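# Hang the lantern on the rail by its red wire

## Task

Get the lantern suspended from the rail by its red wire, with no part of it resting on the table, and leave it hanging that way on its own.

## Robot and tools

Robot: two FANUC CRX arms, left_arm and right_arm, each carrying a Robotiq 2F-85 two-finger gripper and a wrist camera. Fixed cameras: cam_high, cam_low, cam_pegs, cam_rail. Wrist cameras: cam_left_wrist, cam_right_wrist. All images are 672x504.

Frames. The scene frame has its origin at table-top height, halfway between the nominal arm bases, with +z up, +x pointing out over the table, and left_arm on the +y side. Arm names do not match image sides. Actual bases: left_arm at (-0.016, +0.329, +0.048) m, right_arm at (+0.059, -0.400, +0.048) m, each yawed very slightly. Every hand pose, velocity, target and wrist-camera pose is given in that arm's own base frame. Fixed cameras and the table use the scene frame. On the gripper, +z runs along the fingers, the fingers open and close along y, and a block sticks out about 10 cm toward +x. end_effector_position is the point between the pads when closed; closed fingertips extend about 19 mm past it, open ones about 6 mm. Reported poses may be off by a few centimetres, more at long reach.

Motion numbers. Each arm uses 9 numbers in this order: dx, dy, dz, rx, ry, rz, gripper position, force_limit, speed. A row is 18 numbers: left_arm's 9, then right_arm's 9, always both arms. dx..rz are offsets, not poses: they count from that arm's Hand target at the start of the action or move, along that arm's base axes, with rotation about the Hand target's position. rx, ry, rz form one rotation vector. Scale: 1.0 equals 0.6 m or 180 degrees; range -1 to 1. Sending all six pose numbers as 0 keeps or re-requests the current Hand target. Sending the same offset again moves further. Gripper numbers are absolute settings in [-1, 1]: position +1 fully open (85 mm), about -0.8 pads touching, -1 closes until blocked; force_limit and speed scale grip force and closing rate (speed about 20, 85, 150 mm/s at -1, 0, +1). To leave a gripper unchanged, resend its last three numbers; a 0 is a real command. New force_limit or speed only applies after a position change of at least 0.01.

Tools.
execute_actions(actions, cameras): actions is a list of actions; each action is up to 15 rows of 18 numbers, one row per 1/30 s step; a short action repeats its last row. Every row counts from the start-of-action Hand target. An empty list returns state plus all camera images.
move(target, speed, blend, stop_force, zero, blocking, cameras): target is one 18-number row or a list of up to 15 rows, every row an offset from the same starting Hand targets. Paths are straight and do not avoid obstacles; they share a 10 s cap. speed is in m/s, 0.002 to 1, default 0.25 (one value or one per target); turning is capped at twice that in rad/s. blend in metres rounds corners of a list (0 = stop at each). stop_force in N, 12 to 80, ends an arm's path when it senses that much push along its travel; use it slowly, not while rotating the gripper, and leave it out when backing off a contact. zero (default true) re-zeroes the force reading before the move. blocking=false returns after about 0.5 s while the move continues (not allowed with stop_force). Keep gripper numbers identical across a list.
wait(seconds 0 to 10): lets time pass holding commands.
stop(): brakes a running move.
zoom_image(camera, region [x0,y0,x1,y1] pixels, at most 504x504): closer look at the latest image.
read_manual(section): licence texts only.
finished_scene(scene): ends the scene irrevocably; only call once the lantern hangs stably.

Results. Each arm reports end_effector_position (m) and end_effector_quat_wxyz in its base frame, Hand target (the clipped last command that next offsets start from), Tool commands, joint velocities (possibly "within noise"), and Flange force along the gripper's axes (includes held weight, noisy; "no reading" near singular poses). object_status: 0 moving, 1 blocked while opening, 2 blocked while closing (a grip), 3 reached target or pads met. position_measured is in counts: 3 open, 78 about 60 mm, 130 about 40 mm, 180 about 20 mm, 230 pads together. A move adds a "move:" line giving the ending (done, off_target, moving, held, fault) and limits (paced = clipped, held = check withheld steps).

Behaviour. Each step the command is clipped to within 70 mm and 16 degrees of the measured pose, so a gripper may settle short; resend the remaining offset. An arm blocked by something keeps pushing until commanded away. Occasional outside nudges can move loose objects.

Avoid: any contact force reaching 150 N or joint torque at its limit (wrist joints only about 20 to 24 N m, held weight included), which freezes the arm for 10 s; contact between the two arms or one gripper closing on the other's fingers; fast hits on the table or fixed objects; squeezing hard on something still supported; dropping or releasing moving parts; anything leaving the table, which fails the task. Keep arms from staying stretched or loaded for long, since overheated motors brake the arm for 30 to 60 s.

Each tool is called after "Emit:" as name([rows], argument=value, ...), one row to a line, values as JSON.

## Session

Emit:
execute_actions(actions=[])

Scene clock: 0.00 s.
left_arm: end_effector_position=(+0.1018, -0.4239, +0.2066) position_measured=3 object_status=3 end_effector_quat_wxyz=(-0.384, +0.033, +0.921, -0.048) | right_arm: end_effector_position=(+0.5576, +0.0937, +0.0884) position_measured=3 object_status=3 end_effector_quat_wxyz=(-0.287, +0.225, +0.899, +0.242)
Joint positions: left_arm=[-0.675 0.247 -0.272 0.52 -1.671 0.488] | right_arm=[0.033 0.753 0.526 -0.633 -1.791 -0.52]
Joint velocities: within noise
Flange force (N): no reading
Hand target: left_arm +0.1018, -0.4239, +0.2066; -0.384, +0.033, +0.921, -0.048 | right_arm +0.5576, +0.0937, +0.0884; -0.287, +0.225, +0.899, +0.242
Tool commands: left_gripper/position=+1.0 left_gripper/force_limit=+1.0 left_gripper/speed=+1.0 right_gripper/position=+1.0 right_gripper/force_limit=+1.0 right_gripper/speed=+1.0

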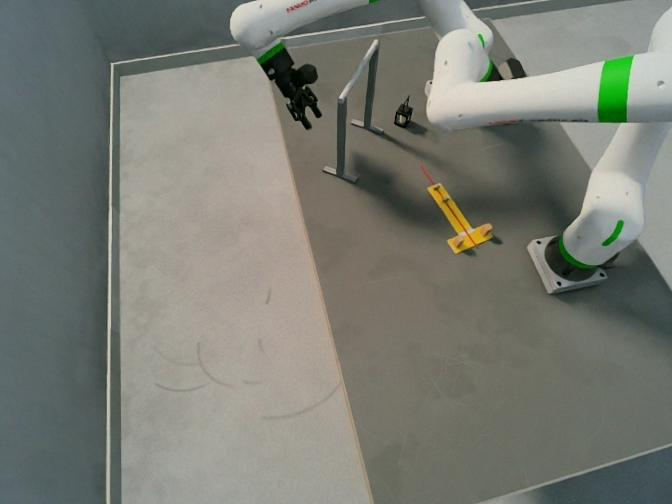

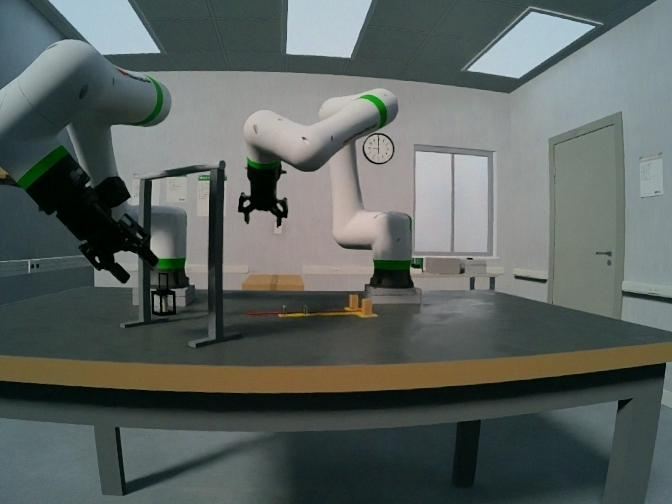

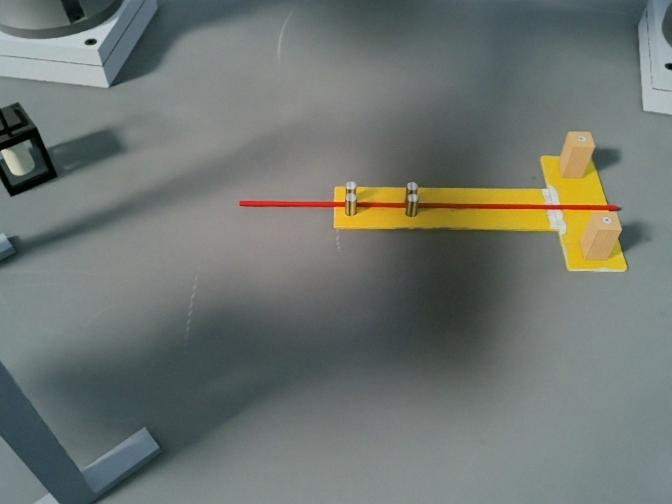

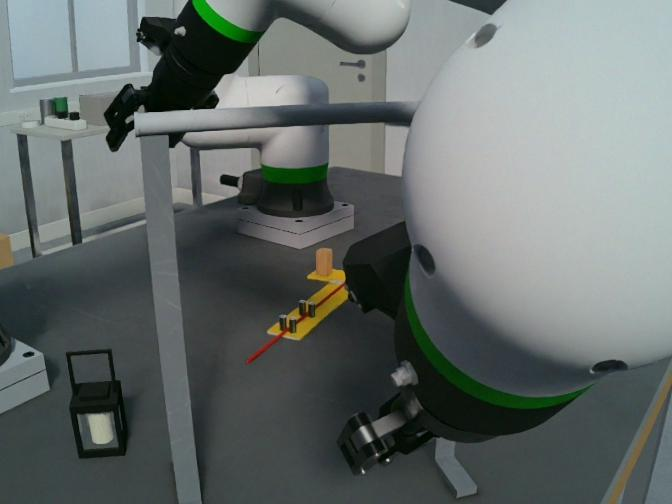

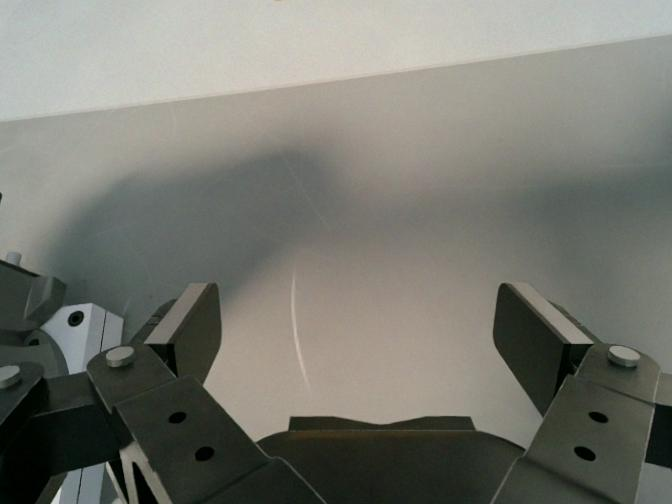

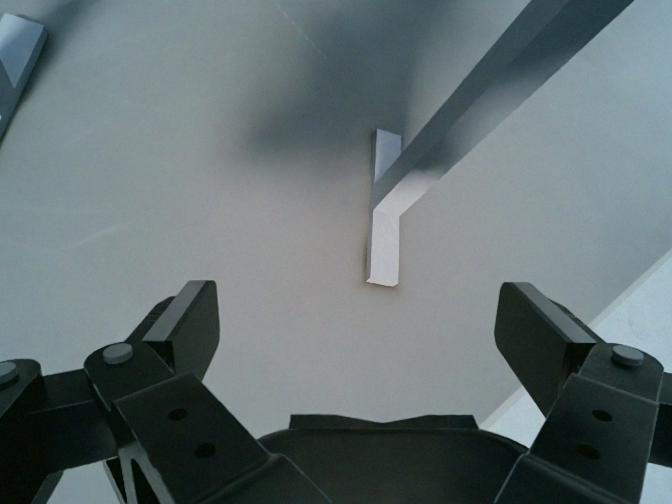

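Emit:
zoom_image(camera="cam_pegs", region=[220, 120, 450, 290])

Emit:
zoom_image(camera="cam_pegs", region=[430, 110, 660, 280])

Emit:
zoom_image(camera="cam_rail", region=[40, 320, 200, 480])

Emit:
zoom_image(camera="cam_low", region=[110, 150, 390, 360])

Emit:
zoom_image(camera="cam_rail", region=[230, 230, 370, 380])

Emit:
zoom_image(camera="cam_high", region=[310, 30, 510, 260])

Scaled by 2.191 from the camera's 672x504 image, which has a finer 960x720 frame.

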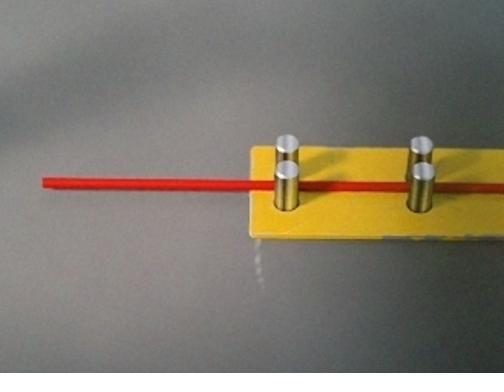

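Scaled by 2.191 from the camera's 672x504 image, which has a finer 960x720 frame.

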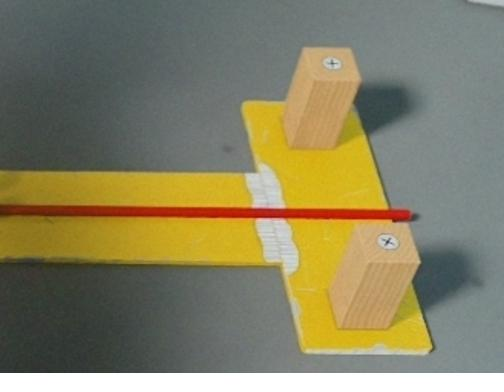

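Scaled by 3.150 from the camera's 672x504 image, which has a finer 960x720 frame.

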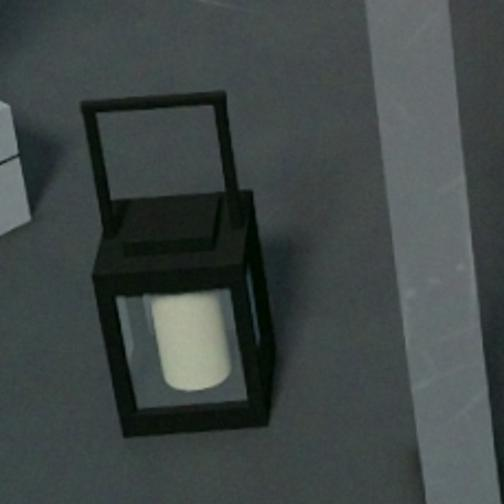

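Scaled by 1.800 from the camera's 672x504 image, which has a finer 960x720 frame.

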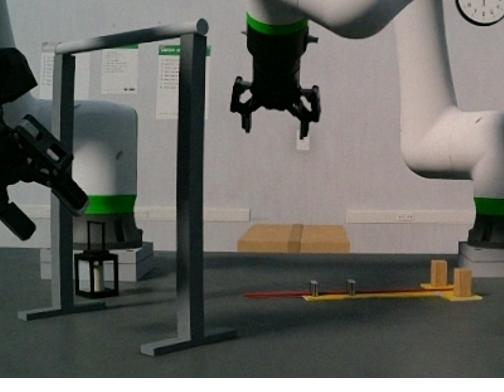

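Scaled by 3.360 from the camera's 672x504 image, which has a finer 960x720 frame.

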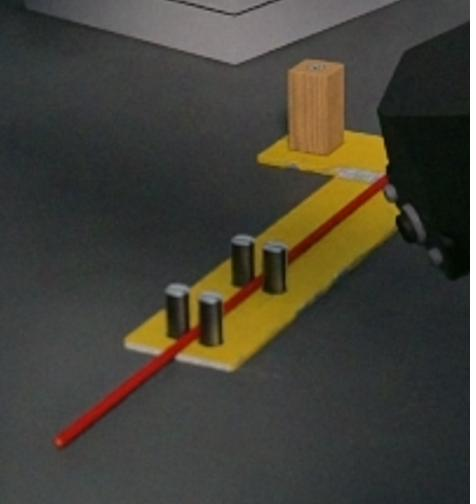

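Scaled by 2.191 from the camera's 672x504 image, which has a finer 960x720 frame.

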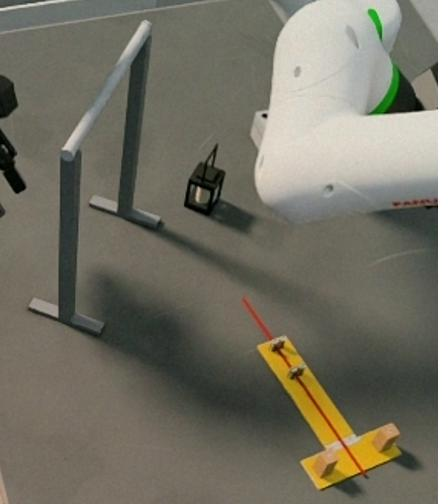

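Emit:
move([
  [0.247,0.507,0.167,0.0315,-0.252,0.0216,-1,1,0,0,0,0.6,0,0,0,-1,1,0],
  [0.247,0.507,0.167,0.0315,-0.252,0.0216,-1,1,0,-0.491,0.332,0.6,-0.159,-0.189,0.148,-1,1,0],
  [0.247,0.507,0.167,0.0315,-0.252,0.0216,-1,1,0,-0.491,0.332,0.12,-0.159,-0.189,0.148,-1,1,0],
], blend=0.03, cameras=["all"])

Scene clock: 8.97 s.
left_arm: end_effector_position=(+0.2500, -0.1197, +0.3068) position_measured=232 object_status=3 end_effector_quat_wxyz=(+0.001, +0.000, +1.000, +0.000) | right_arm: end_effector_position=(+0.2630, +0.2929, +0.1605) position_measured=232 object_status=3 end_effector_quat_wxyz=(-0.001, +0.000, +1.000, +0.001)
Joint positions: left_arm=[0.042 -0.457 -0.302 0 -1.723 -0.042] | right_arm=[1.174 -0.101 -0.384 -0.002 -1.288 -1.174]
Flange force (N): left_arm=[2.7 0.0 2.2] | right_arm=[-2.8 7.3 -2.2]
Hand target: left_arm +0.2500, -0.1197, +0.3068; +0.001, +0.000, +1.000, +0.000 | right_arm +0.2630, +0.2929, +0.1604; -0.001, +0.000, +1.000, +0.001
Off the commanded pose: left_arm 0.000 m, 0 deg | right_arm 0.000 m, 0 deg.
move: done
camera_calibration:
cam_left_wrist: T_world_to_cam=[[0.00163198, 0.999913, 0.0131035, 0.115754], [0.943567, -0.00587933, 0.331128, -0.320157], [0.331177, 0.0118236, -0.943495, 0.338825], [0, 0, 0, 1]] pos_world=[0.18969, -0.121632, 0.424176]
cam_right_wrist: T_world_to_cam=[[0.000612261, 0.999306, 0.0372527, -0.290367], [0.946035, -0.0126511, 0.323818, -0.280621], [0.324064, 0.0350441, -0.945386, 0.185524], [0, 0, 0, 1]] pos_world=[0.205534, 0.280113, 0.277079]

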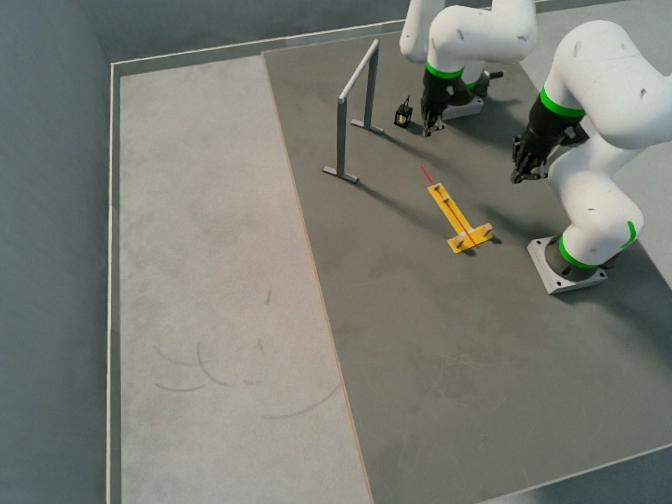

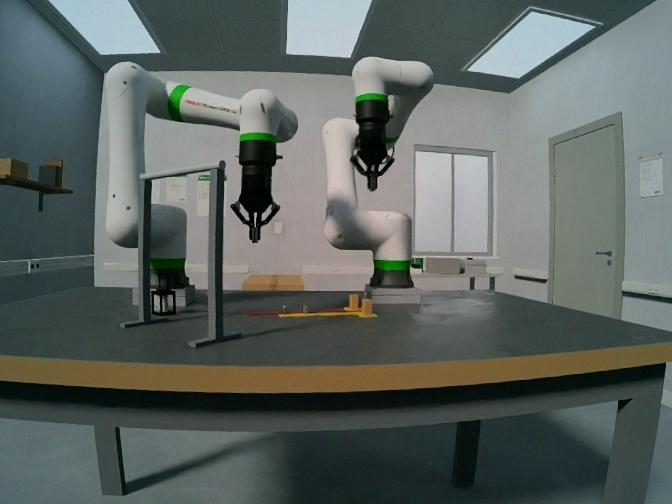

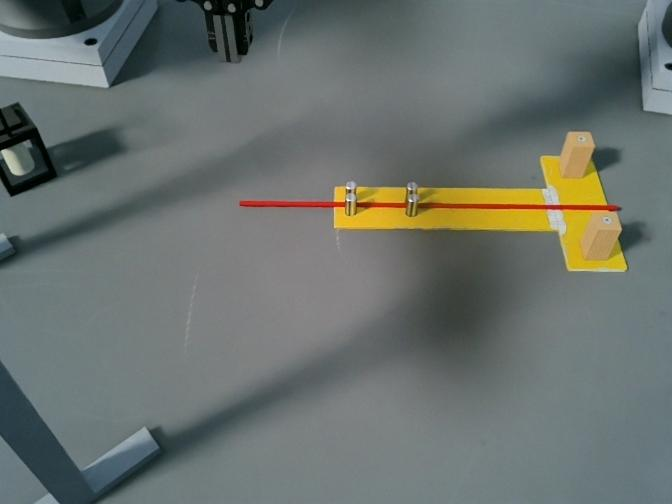

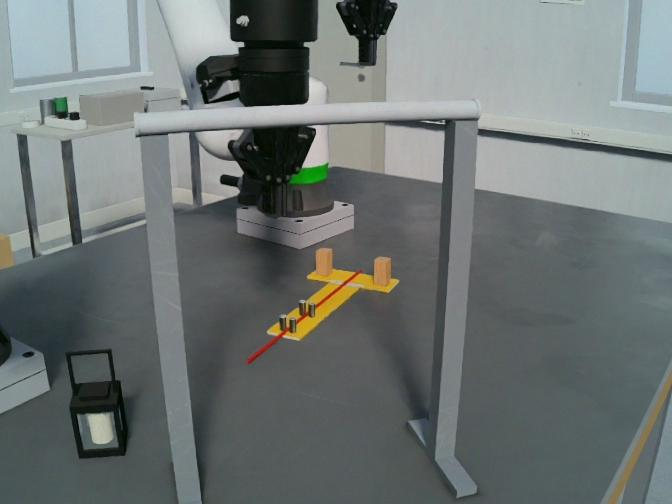

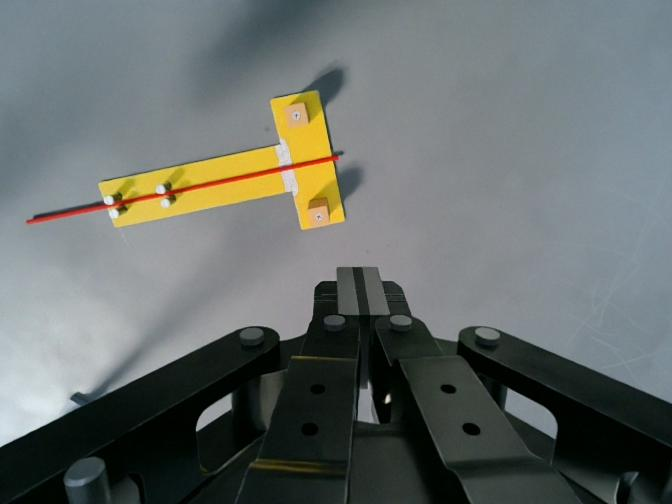

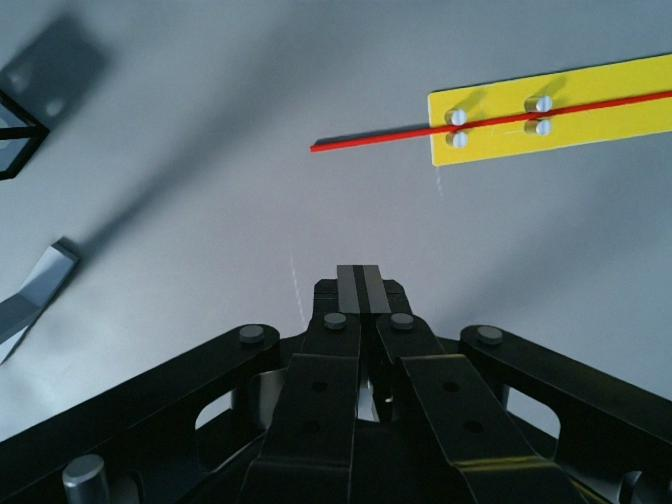

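Emit:
move(target=[0,0,0,0,0,0,-1,1,0,0,0,-0.283,0,0,0,-1,1,0])

Emit:
move(target=[0,0,0,0,0,0,-1,1,0,0,0,-0.06,0,0,0,-1,1,0], speed=0.008, stop_force=15, cameras=["cam_pegs","cam_right_wrist"])

Scene clock: 10.53 s.
left_arm: end_effector_position=(+0.2500, -0.1197, +0.3068) position_measured=232 object_status=3 end_effector_quat_wxyz=(+0.001, +0.000, +1.000, +0.000) | right_arm: end_effector_position=(+0.2630, +0.2929, -0.0094) position_measured=232 object_status=3 end_effector_quat_wxyz=(-0.001, +0.000, +1.000, +0.001)
Joint positions: left_arm=[0.042 -0.457 -0.302 0 -1.723 -0.042] | right_arm=[1.174 0.129 -0.606 -0.002 -0.835 -1.173]
Flange force (N): left_arm=[3.2 -0.2 2.4] | right_arm=[-0.6 5.1 2.6]
Hand target: left_arm +0.2500, -0.1197, +0.3068; +0.001, +0.000, +1.000, +0.000 | right_arm +0.2630, +0.2929, -0.0094; -0.001, +0.000, +1.000, +0.001
Off the commanded pose: left_arm 0.000 m, 0 deg | right_arm 0.000 m, 0 deg.
move: done

Scene clock: 13.37 s.
left_arm: end_effector_position=(+0.2500, -0.1197, +0.3068) position_measured=232 object_status=3 end_effector_quat_wxyz=(+0.001, +0.000, +1.000, +0.000) | right_arm: end_effector_position=(+0.2631, +0.2930, -0.0272) position_measured=232 object_status=3 end_effector_quat_wxyz=(-0.001, +0.000, +1.000, +0.001)
Joint positions: left_arm=[0.042 -0.457 -0.302 0 -1.723 -0.042] | right_arm=[1.174 0.166 -0.619 -0.002 -0.785 -1.173]
Flange force (N): left_arm=[2.8 -0.3 2.5] | right_arm=[6.5 1.9 -40.1]
Hand target: left_arm +0.2500, -0.1197, +0.3068; +0.001, +0.000, +1.000, +0.000 | right_arm +0.2631, +0.2930, -0.0272; -0.001, +0.000, +1.000, +0.001 (not the last commanded pose)
Off the commanded pose: left_arm 0.000 m, 0 deg | right_arm 0.018 m, 0 deg.
move: contact (right_arm)
camera_calibration:
cam_right_wrist: T_world_to_cam=[[0.00064148, 0.999297, 0.0374742, -0.283497], [0.946035, -0.0127505, 0.323813, -0.219811], [0.324064, 0.0352441, -0.945379, 0.00801404], [0, 0, 0, 1]] pos_world=[0.205534, 0.280213, 0.0893779]
Images, in order (width x height): cam_pegs 672x504, cam_right_wrist 672x504.

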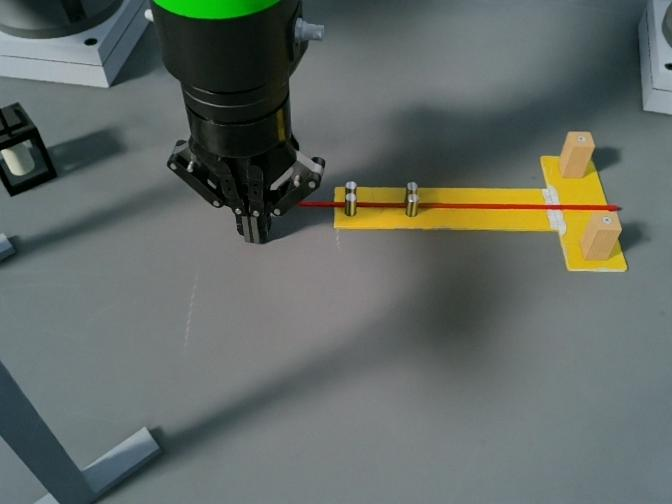

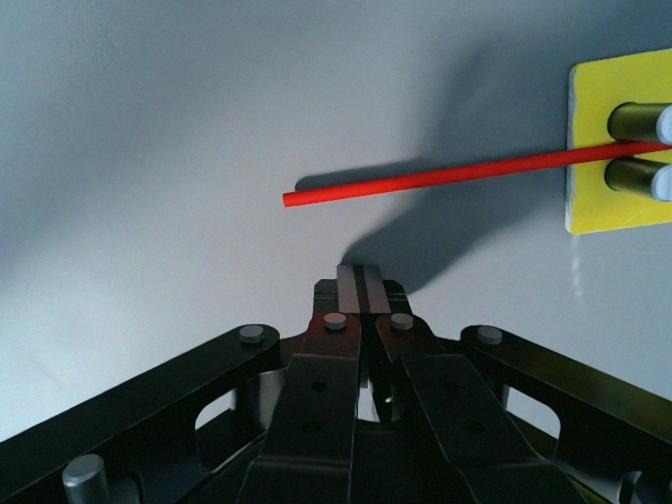

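Emit:
move([
  [0,0,0,0,0,0,-1,1,0,0,0,0.009,0,0,0,-1,1,0],
  [0,0,0,0,0,0,-1,1,0,-0.0303,-0.004,0.009,0,0,0,-1,1,0],
  [0,0,0,0,0,0,-1,1,0,-0.0628,-0.0098,0.009,0,0,0,-1,1,0],
  [0,0,0,0,0,0,-1,1,0,-0.0957,-0.007,0.009,0,0,0,-1,1,0],
  [0,0,0,0,0,0,-1,1,0,-0.1268,0.0043,0.009,0,0,0,-1,1,0],
], blend=0.005, speed=0.05, cameras=["cam_pegs","cam_right_wrist"])

Scene clock: 16.03 s.
left_arm: end_effector_position=(+0.2500, -0.1197, +0.3068) position_measured=232 object_status=3 end_effector_quat_wxyz=(+0.001, +0.000, +1.000, +0.000) | right_arm: end_effector_position=(+0.1870, +0.2956, -0.0218) position_measured=232 object_status=3 end_effector_quat_wxyz=(-0.001, +0.000, +1.000, +0.001)
Joint positions: left_arm=[0.042 -0.457 -0.302 0 -1.723 -0.042] | right_arm=[1.386 0.05 -0.735 -0.002 -0.785 -1.385]
Flange force (N): left_arm=[3.1 -0.1 2.4] | right_arm=[0.0 5.6 1.2]
Hand target: left_arm +0.2500, -0.1197, +0.3068; +0.001, +0.000, +1.000, +0.000 | right_arm +0.1870, +0.2956, -0.0218; -0.001, +0.000, +1.000, +0.001
Off the commanded pose: left_arm 0.000 m, 0 deg | right_arm 0.000 m, 0 deg.
move: done; blend cut to 0.0027 m at target 1
camera_calibration:
cam_right_wrist: T_world_to_cam=[[0.00064148, 0.999297, 0.0374742, -0.286149], [0.946035, -0.0127505, 0.323813, -0.149629], [0.324064, 0.0352441, -0.945379, 0.0376598], [0, 0, 0, 1]] pos_world=[0.129534, 0.282713, 0.0947779]
Images, in order (width x height): cam_pegs 672x504, cam_right_wrist 672x504.

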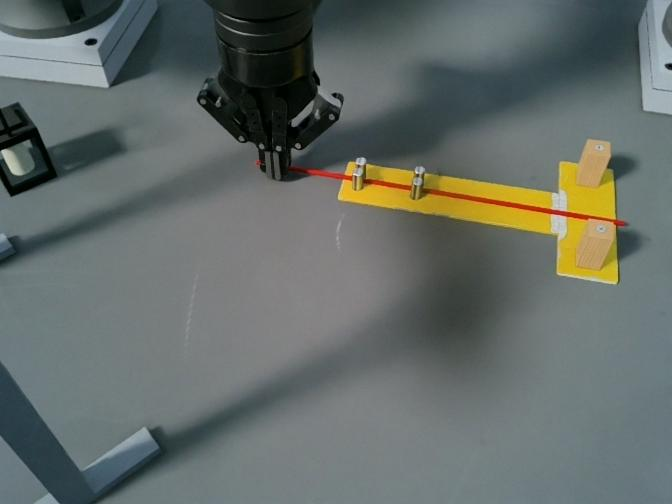

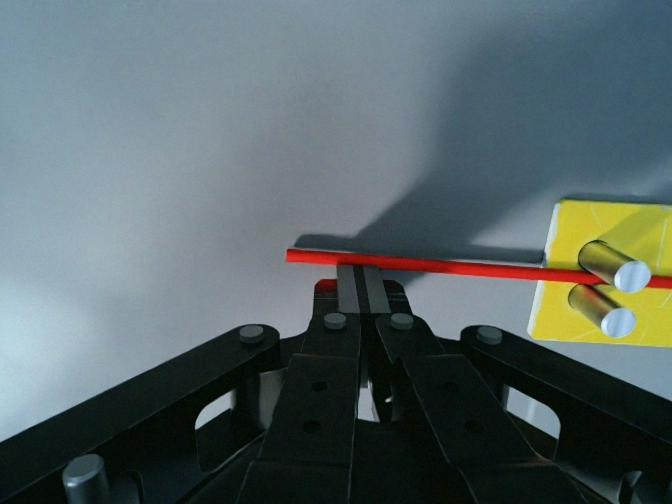

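Emit:
move(target=[0.098,-0.028,-0.35,0,0,0,0.3,1,0,0,0,0,0,0,0,-1,1,0], cameras=["cam_pegs","cam_left_wrist","cam_low"])

Scene clock: 18.77 s.
left_arm: end_effector_position=(+0.3088, -0.1365, +0.0968) position_measured=91 object_status=3 end_effector_quat_wxyz=(+0.001, +0.000, +1.000, +0.000) | right_arm: end_effector_position=(+0.1870, +0.2956, -0.0218) position_measured=232 object_status=3 end_effector_quat_wxyz=(-0.001, +0.000, +1.000, +0.001)
Joint positions: left_arm=[-0.021 -0.198 -0.624 0 -1.142 0.021] | right_arm=[1.386 0.05 -0.735 -0.002 -0.785 -1.385]
Flange force (N): left_arm=[3.2 0.4 -0.6] | right_arm=[-0.2 6.1 1.6]
Hand target: left_arm +0.3088, -0.1365, +0.0968; +0.001, +0.000, +1.000, +0.000 | right_arm +0.1870, +0.2956, -0.0218; -0.001, +0.000, +1.000, +0.001
Off the commanded pose: left_arm 0.000 m, 0 deg | right_arm 0.000 m, 0 deg.
move: done
camera_calibration:
cam_left_wrist: T_world_to_cam=[[0.00169361, 0.999911, 0.0132307, 0.135166], [0.943567, -0.00597961, 0.331127, -0.306121], [0.331176, 0.0119233, -0.943494, 0.121464], [0, 0, 0, 1]] pos_world=[0.248391, -0.138432, 0.214177]
Images, in order (width x height): cam_low 672x504, cam_pegs 672x504, cam_left_wrist 672x504.

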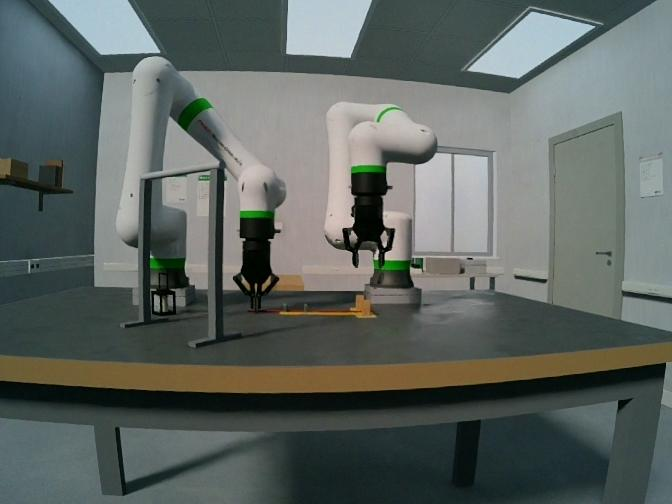

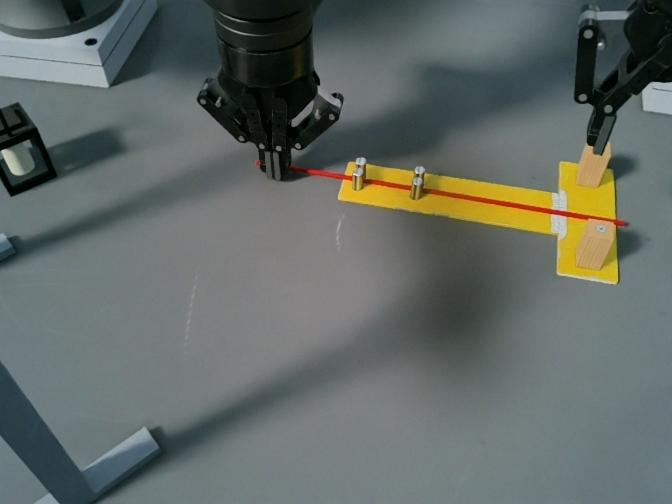

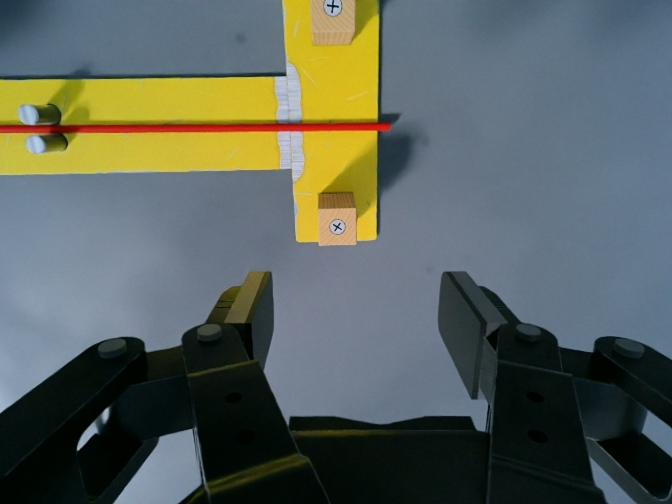

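Emit:
move([
  [0.002,0.001,-0.183,0,0,0,0.3,1,0,0,0,0,0,0,0,-1,1,0],
  [0.002,0.001,-0.183,0,0,0,-1,1,0,0,0,0,0,0,0,-1,1,0],
], speed=0.12, cameras=["cam_pegs","cam_left_wrist"])

Scene clock: 21.10 s.
left_arm: end_effector_position=(+0.3100, -0.1359, -0.0130) position_measured=183 object_status=2 end_effector_quat_wxyz=(+0.001, +0.000, +1.000, +0.000) | right_arm: end_effector_position=(+0.1870, +0.2956, -0.0218) position_measured=232 object_status=3 end_effector_quat_wxyz=(-0.001, +0.000, +1.000, +0.001)
Joint positions: left_arm=[-0.019 -0.001 -0.759 0 -0.811 0.019] | right_arm=[1.386 0.05 -0.735 -0.002 -0.785 -1.385]
Flange force (N): left_arm=[0.8 0.4 -20.0] | right_arm=[0.2 5.8 1.4]
Hand target: left_arm +0.3100, -0.1359, -0.0130; +0.001, +0.000, +1.000, +0.000 | right_arm +0.1870, +0.2956, -0.0218; -0.001, +0.000, +1.000, +0.001
Off the commanded pose: left_arm 0.000 m, 0 deg | right_arm 0.000 m, 0 deg.
move: done
camera_calibration:
cam_left_wrist: T_world_to_cam=[[0.00169208, 0.999911, 0.0132304, 0.136017], [0.943536, -0.00597918, 0.331216, -0.270987], [0.331265, 0.0119229, -0.943462, 0.0174052], [0, 0, 0, 1]] pos_world=[0.24969, -0.137832, 0.104377]
Images, in order (width x height): cam_pegs 672x504, cam_left_wrist 672x504.

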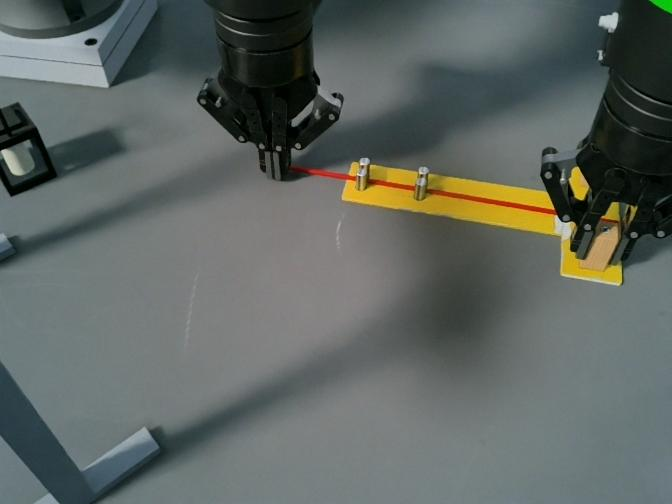

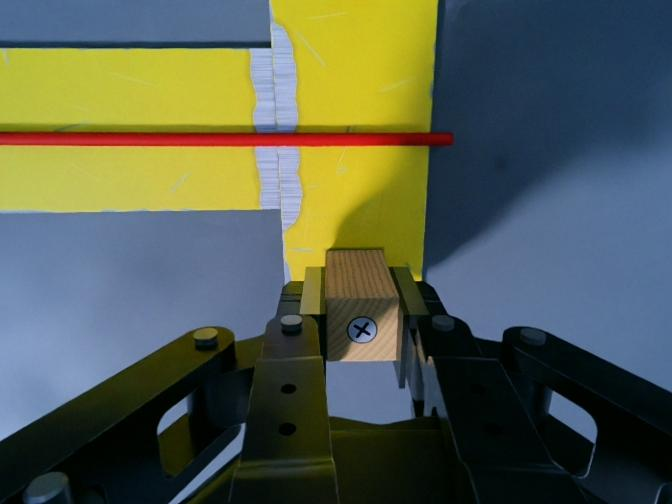

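Emit:
move([
  [0,0,0,0,0,0,-1,1,0,-0.0358,-0.0008,0,0,0,0,-1,1,0],
  [0,0,0,0,0,0,-1,1,0,-0.0675,0.0088,0,0,0,0,-1,1,0],
], speed=0.05, blend=0.005, cameras=["cam_pegs","cam_left_wrist","cam_right_wrist"])

Scene clock: 22.70 s.
left_arm: end_effector_position=(+0.3100, -0.1359, -0.0130) position_measured=183 object_status=2 end_effector_quat_wxyz=(+0.001, +0.000, +1.000, +0.000) | right_arm: end_effector_position=(+0.1465, +0.3008, -0.0218) position_measured=232 object_status=3 end_effector_quat_wxyz=(-0.001, +0.000, +1.000, +0.001)
Joint positions: left_arm=[-0.019 -0.001 -0.759 0 -0.811 0.019] | right_arm=[1.515 0.011 -0.775 -0.002 -0.783 -1.515]
Flange force (N): left_arm=[1.1 0.0 -20.2] | right_arm=[1.7 6.0 2.0]
Hand target: left_arm +0.3100, -0.1359, -0.0130; +0.001, +0.000, +1.000, +0.000 | right_arm +0.1465, +0.3008, -0.0218; -0.001, +0.000, +1.000, +0.001
Off the commanded pose: left_arm 0.000 m, 0 deg | right_arm 0.000 m, 0 deg.
move: done
camera_calibration:
cam_left_wrist: T_world_to_cam=[[0.00163198, 0.999913, 0.0131035, 0.136045], [0.943567, -0.00587933, 0.331128, -0.270877], [0.331177, 0.0118236, -0.943495, 0.0174494], [0, 0, 0, 1]] pos_world=[0.24959, -0.137832, 0.104376]
cam_right_wrist: T_world_to_cam=[[0.00073772, 0.999296, 0.0375067, -0.29143], [0.946065, -0.0128487, 0.323722, -0.111213], [0.323976, 0.035245, -0.945409, 0.0506077], [0, 0, 0, 1]] pos_world=[0.0890336, 0.288012, 0.0947775]
Images, in order (width x height): cam_pegs 672x504, cam_left_wrist 672x504, cam_right_wrist 672x504.

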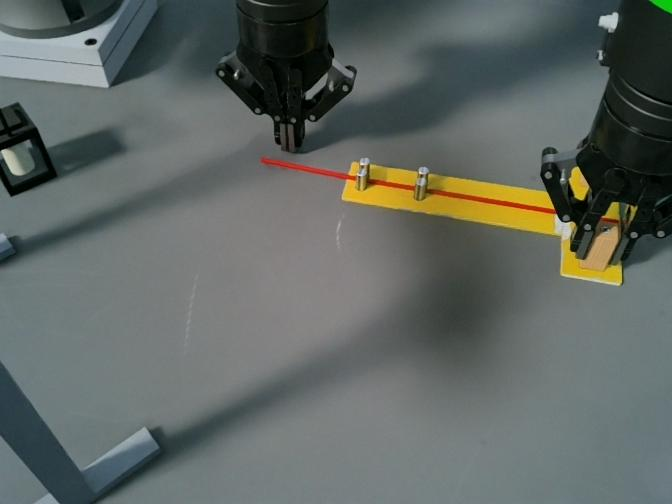

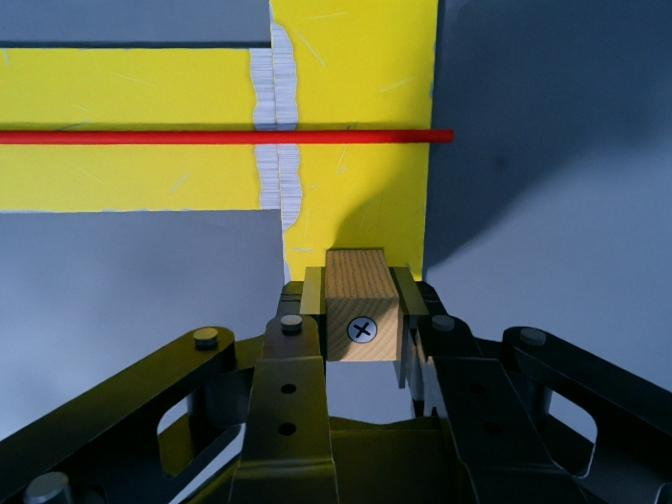

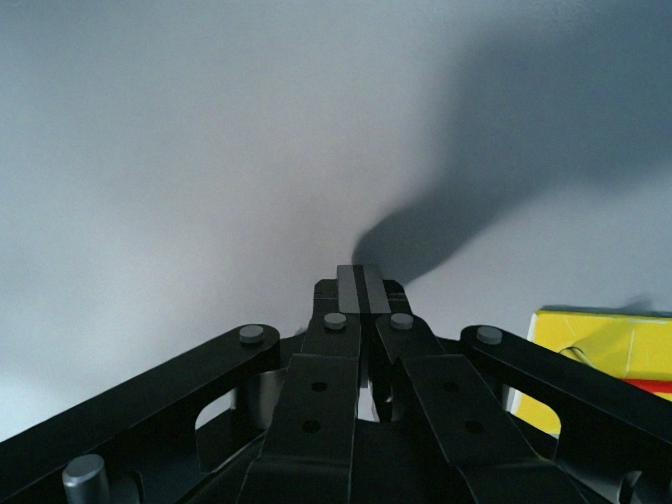

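Emit:
move([
  [0,0,0,0,0,0,-1,1,0,0,0,0.1,0,0,0.1,0,-1,-1],
  [0,0,0,0,0,0,-1,1,0,0.0508,-0.0163,0.1,0,0,0.457,0,-1,-1],
  [0,0,0,0,0,0,-1,1,0,0.0508,-0.0163,0.05,0,0,0.457,0,-1,-1],
], blend=0.01, cameras=["cam_pegs","cam_right_wrist","cam_rail"])

Scene clock: 26.93 s.
left_arm: end_effector_position=(+0.3100, -0.1359, -0.0130) position_measured=183 object_status=2 end_effector_quat_wxyz=(+0.001, +0.000, +1.000, +0.000) | right_arm: end_effector_position=(+0.1770, +0.2911, +0.0082) position_measured=128 object_status=3 end_effector_quat_wxyz=(-0.001, -0.658, +0.753, +0.000)
Joint positions: left_arm=[-0.019 -0.001 -0.759 0 -0.811 0.019] | right_arm=[1.415 -0.039 -0.729 -0.002 -0.881 0.022]
Flange force (N): left_arm=[0.5 0.5 -19.7] | right_arm=[-6.0 1.0 0.2]
Hand target: left_arm +0.3100, -0.1359, -0.0130; +0.001, +0.000, +1.000, +0.000 | right_arm +0.1770, +0.2911, +0.0082; -0.001, -0.658, +0.753, +0.000
Off the commanded pose: left_arm 0.000 m, 0 deg | right_arm 0.000 m, 0 deg.
move: done
camera_calibration:
cam_right_wrist: T_world_to_cam=[[-0.990112, 0.135193, 0.0374212, 0.144004], [0.140002, 0.935683, 0.323878, -0.283275], [0.00877171, 0.325915, -0.945358, 0.040641], [0, 0, 0, 1]] pos_world=[0.181883, 0.232342, 0.124778]
Images, in order (width x height): cam_pegs 672x504, cam_rail 672x504, cam_right_wrist 672x504.

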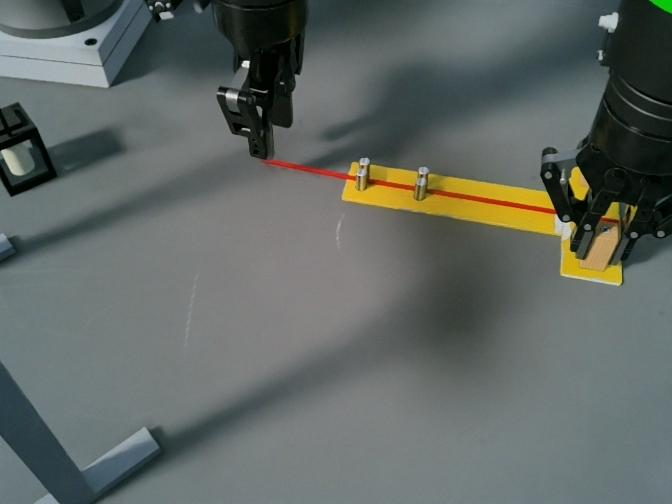

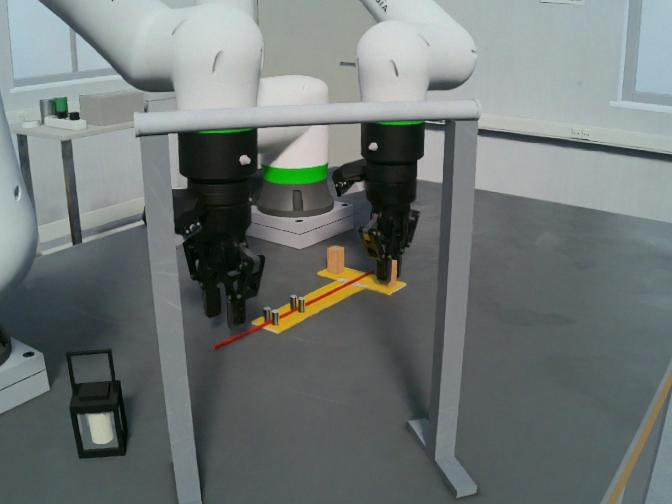

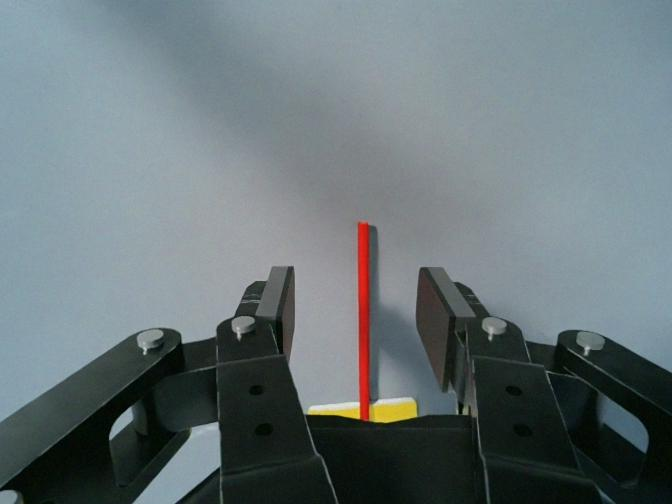

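Emit:
move([
  [0,0,0,0,0,0,-1,1,0,-0.003,0,-0.0553,0,0,0,0,-1,-1],
  [0,0,0,0,0,0,-1,1,0,-0.003,0,-0.0553,0,0,0,-1,-1,-1],
], speed=0.1, cameras=["cam_pegs","cam_right_wrist"])

Scene clock: 30.00 s.
left_arm: end_effector_position=(+0.3100, -0.1359, -0.0130) position_measured=183 object_status=2 end_effector_quat_wxyz=(+0.001, +0.000, +1.000, +0.000) | right_arm: end_effector_position=(+0.1752, +0.2911, -0.0250) position_measured=222 object_status=0 end_effector_quat_wxyz=(-0.001, -0.658, +0.753, +0.000)
Joint positions: left_arm=[-0.019 -0.001 -0.759 0 -0.811 0.019] | right_arm=[1.42 0.033 -0.762 -0.002 -0.776 0.016]
Flange force (N): left_arm=[0.8 0.1 -20.1] | right_arm=[-6.2 2.9 1.4]
Hand target: left_arm +0.3100, -0.1359, -0.0130; +0.001, +0.000, +1.000, +0.000 | right_arm +0.1752, +0.2911, -0.0250; -0.001, -0.658, +0.753, +0.000
Off the commanded pose: left_arm 0.000 m, 0 deg | right_arm 0.000 m, 0 deg.
move: done
camera_calibration:
cam_right_wrist: T_world_to_cam=[[-0.990112, 0.135201, 0.0374089, 0.143464], [0.140006, 0.935713, 0.32379, -0.27227], [0.00877257, 0.325826, -0.945389, 0.00929411], [0, 0, 0, 1]] pos_world=[0.180083, 0.232342, 0.091578]
Images, in order (width x height): cam_pegs 672x504, cam_right_wrist 672x504.

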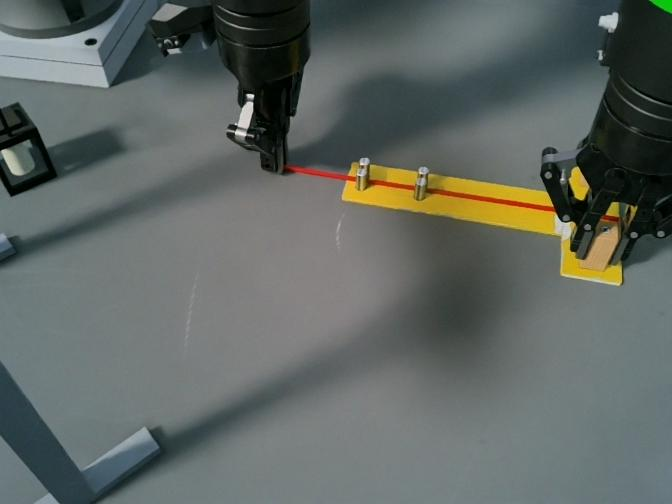

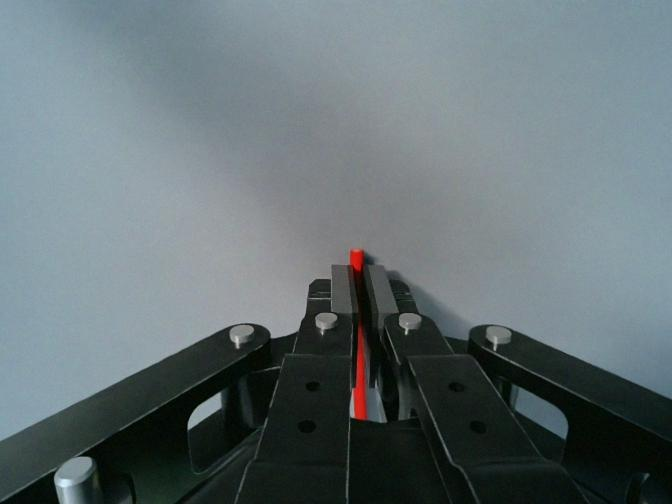

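Emit:
move([
  [0,0,0,0,0,0,-1,1,0,-0.045,0.0113,0,0,0,-0.111,-1,-1,-1],
  [0,0,0,0,0,0,-1,1,0,-0.09,0.047,0,0,0,-0.25,-1,-1,-1],
], speed=0.06, blend=0.005, cameras=["cam_pegs","cam_left_wrist"])

Scene clock: 37.57 s.
left_arm: end_effector_position=(+0.3100, -0.1359, -0.0130) position_measured=183 object_status=2 end_effector_quat_wxyz=(+0.001, +0.000, +1.000, +0.000) | right_arm: end_effector_position=(+0.1212, +0.3193, -0.0250) position_measured=222 object_status=2 end_effector_quat_wxyz=(-0.001, -0.319, +0.948, +0.000)
Joint positions: left_arm=[-0.019 -0.001 -0.759 0 -0.811 0.019] | right_arm=[1.597 0.037 -0.759 -0.003 -0.775 -0.945]
Flange force (N): left_arm=[2.0 -1.0 -19.0] | right_arm=[-5.3 4.3 1.8]
Hand target: left_arm +0.3100, -0.1359, -0.0130; +0.001, +0.000, +1.000, +0.000 | right_arm +0.1212, +0.3193, -0.0250; -0.001, -0.319, +0.948, +0.000
Off the commanded pose: left_arm 0.000 m, 0 deg | right_arm 0.000 m, 0 deg.
move: done
camera_calibration:
cam_left_wrist: T_world_to_cam=[[0.00163198, 0.999913, 0.0131035, 0.136045], [0.943567, -0.00587933, 0.331128, -0.270972], [0.331177, 0.0118236, -0.943495, 0.0174163], [0, 0, 0, 1]] pos_world=[0.24969, -0.137832, 0.104376]
Images, in order (width x height): cam_pegs 672x504, cam_left_wrist 672x504.

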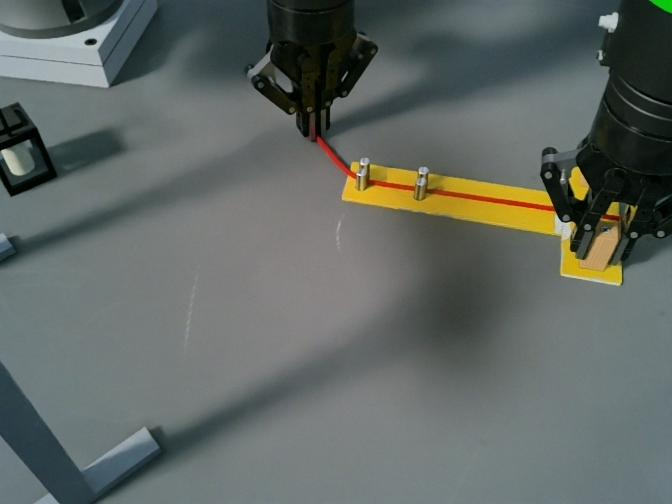

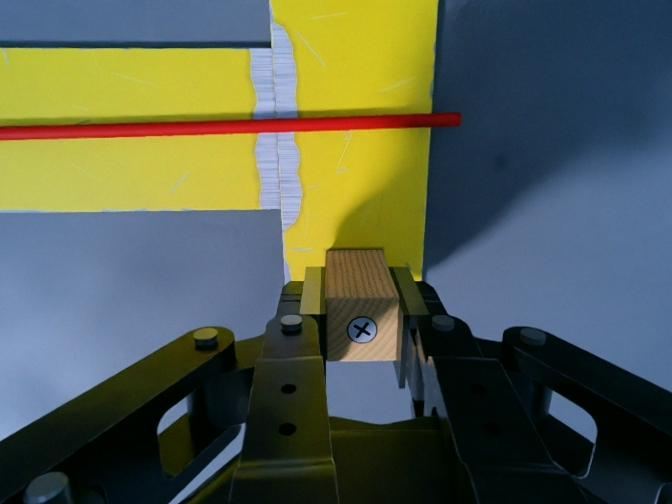

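Emit:
move([
  [0,0,0,0,0,0,-1,1,0,-0.0258,0.0505,0,0,0,-0.139,-1,-1,-1],
  [0,0,0,0,0,0,-1,1,0,-0.0257,0.1063,0,0,0,-0.278,-1,-1,-1],
  [0,0,0,0,0,0,-1,1,0,-0.003,0.156,0,0,0,-0.417,-1,-1,-1],
], speed=0.08, blend=0.006, cameras=["cam_pegs","cam_left_wrist"])

Scene clock: 46.40 s.
left_arm: end_effector_position=(+0.3100, -0.1359, -0.0130) position_measured=183 object_status=2 end_effector_quat_wxyz=(+0.001, +0.000, +1.000, +0.000) | right_arm: end_effector_position=(+0.1194, +0.4129, -0.0250) position_measured=222 object_status=2 end_effector_quat_wxyz=(+0.000, +0.324, +0.946, +0.001)
Joint positions: left_arm=[-0.019 -0.001 -0.759 0 -0.811 0.019] | right_arm=[1.597 0.239 -0.52 0 -0.81 -2.257]
Flange force (N): left_arm=[-0.8 6.3 -24.7] | right_arm=[-0.9 -1.7 2.7]
Hand target: left_arm +0.3100, -0.1359, -0.0130; +0.001, +0.000, +1.000, +0.000 | right_arm +0.1194, +0.4129, -0.0250; +0.000, +0.324, +0.946, +0.001
Off the commanded pose: left_arm 0.000 m, 0 deg | right_arm 0.000 m, 0 deg.
move: done
camera_calibration:
cam_left_wrist: T_world_to_cam=[[0.00163198, 0.999913, 0.0131035, 0.136045], [0.943567, -0.00587933, 0.331128, -0.270972], [0.331177, 0.0118236, -0.943495, 0.0174163], [0, 0, 0, 1]] pos_world=[0.24969, -0.137832, 0.104376]
Images, in order (width x height): cam_pegs 672x504, cam_left_wrist 672x504.

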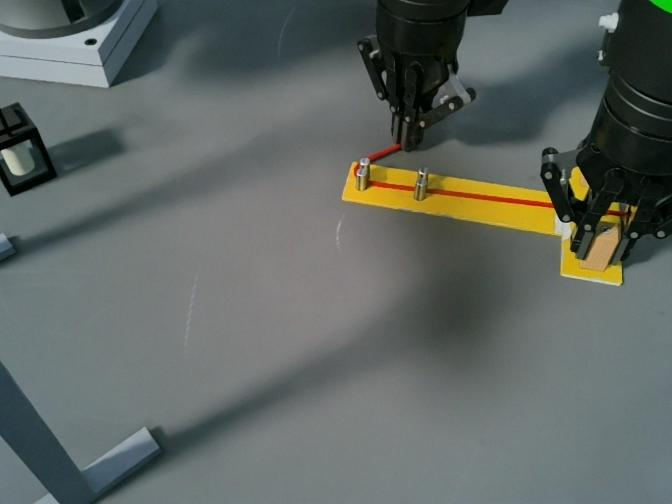

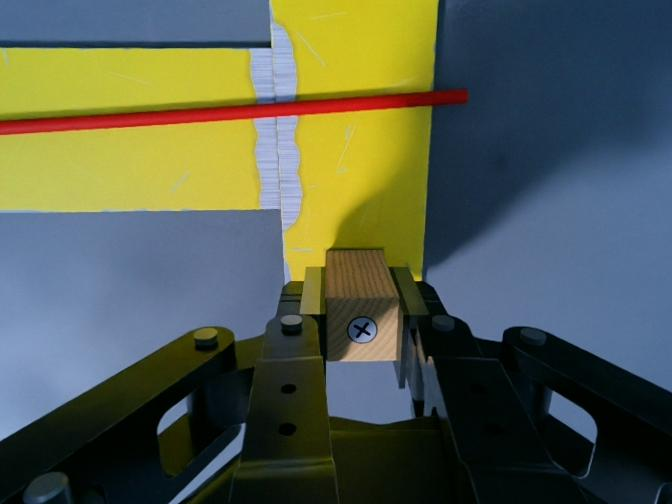

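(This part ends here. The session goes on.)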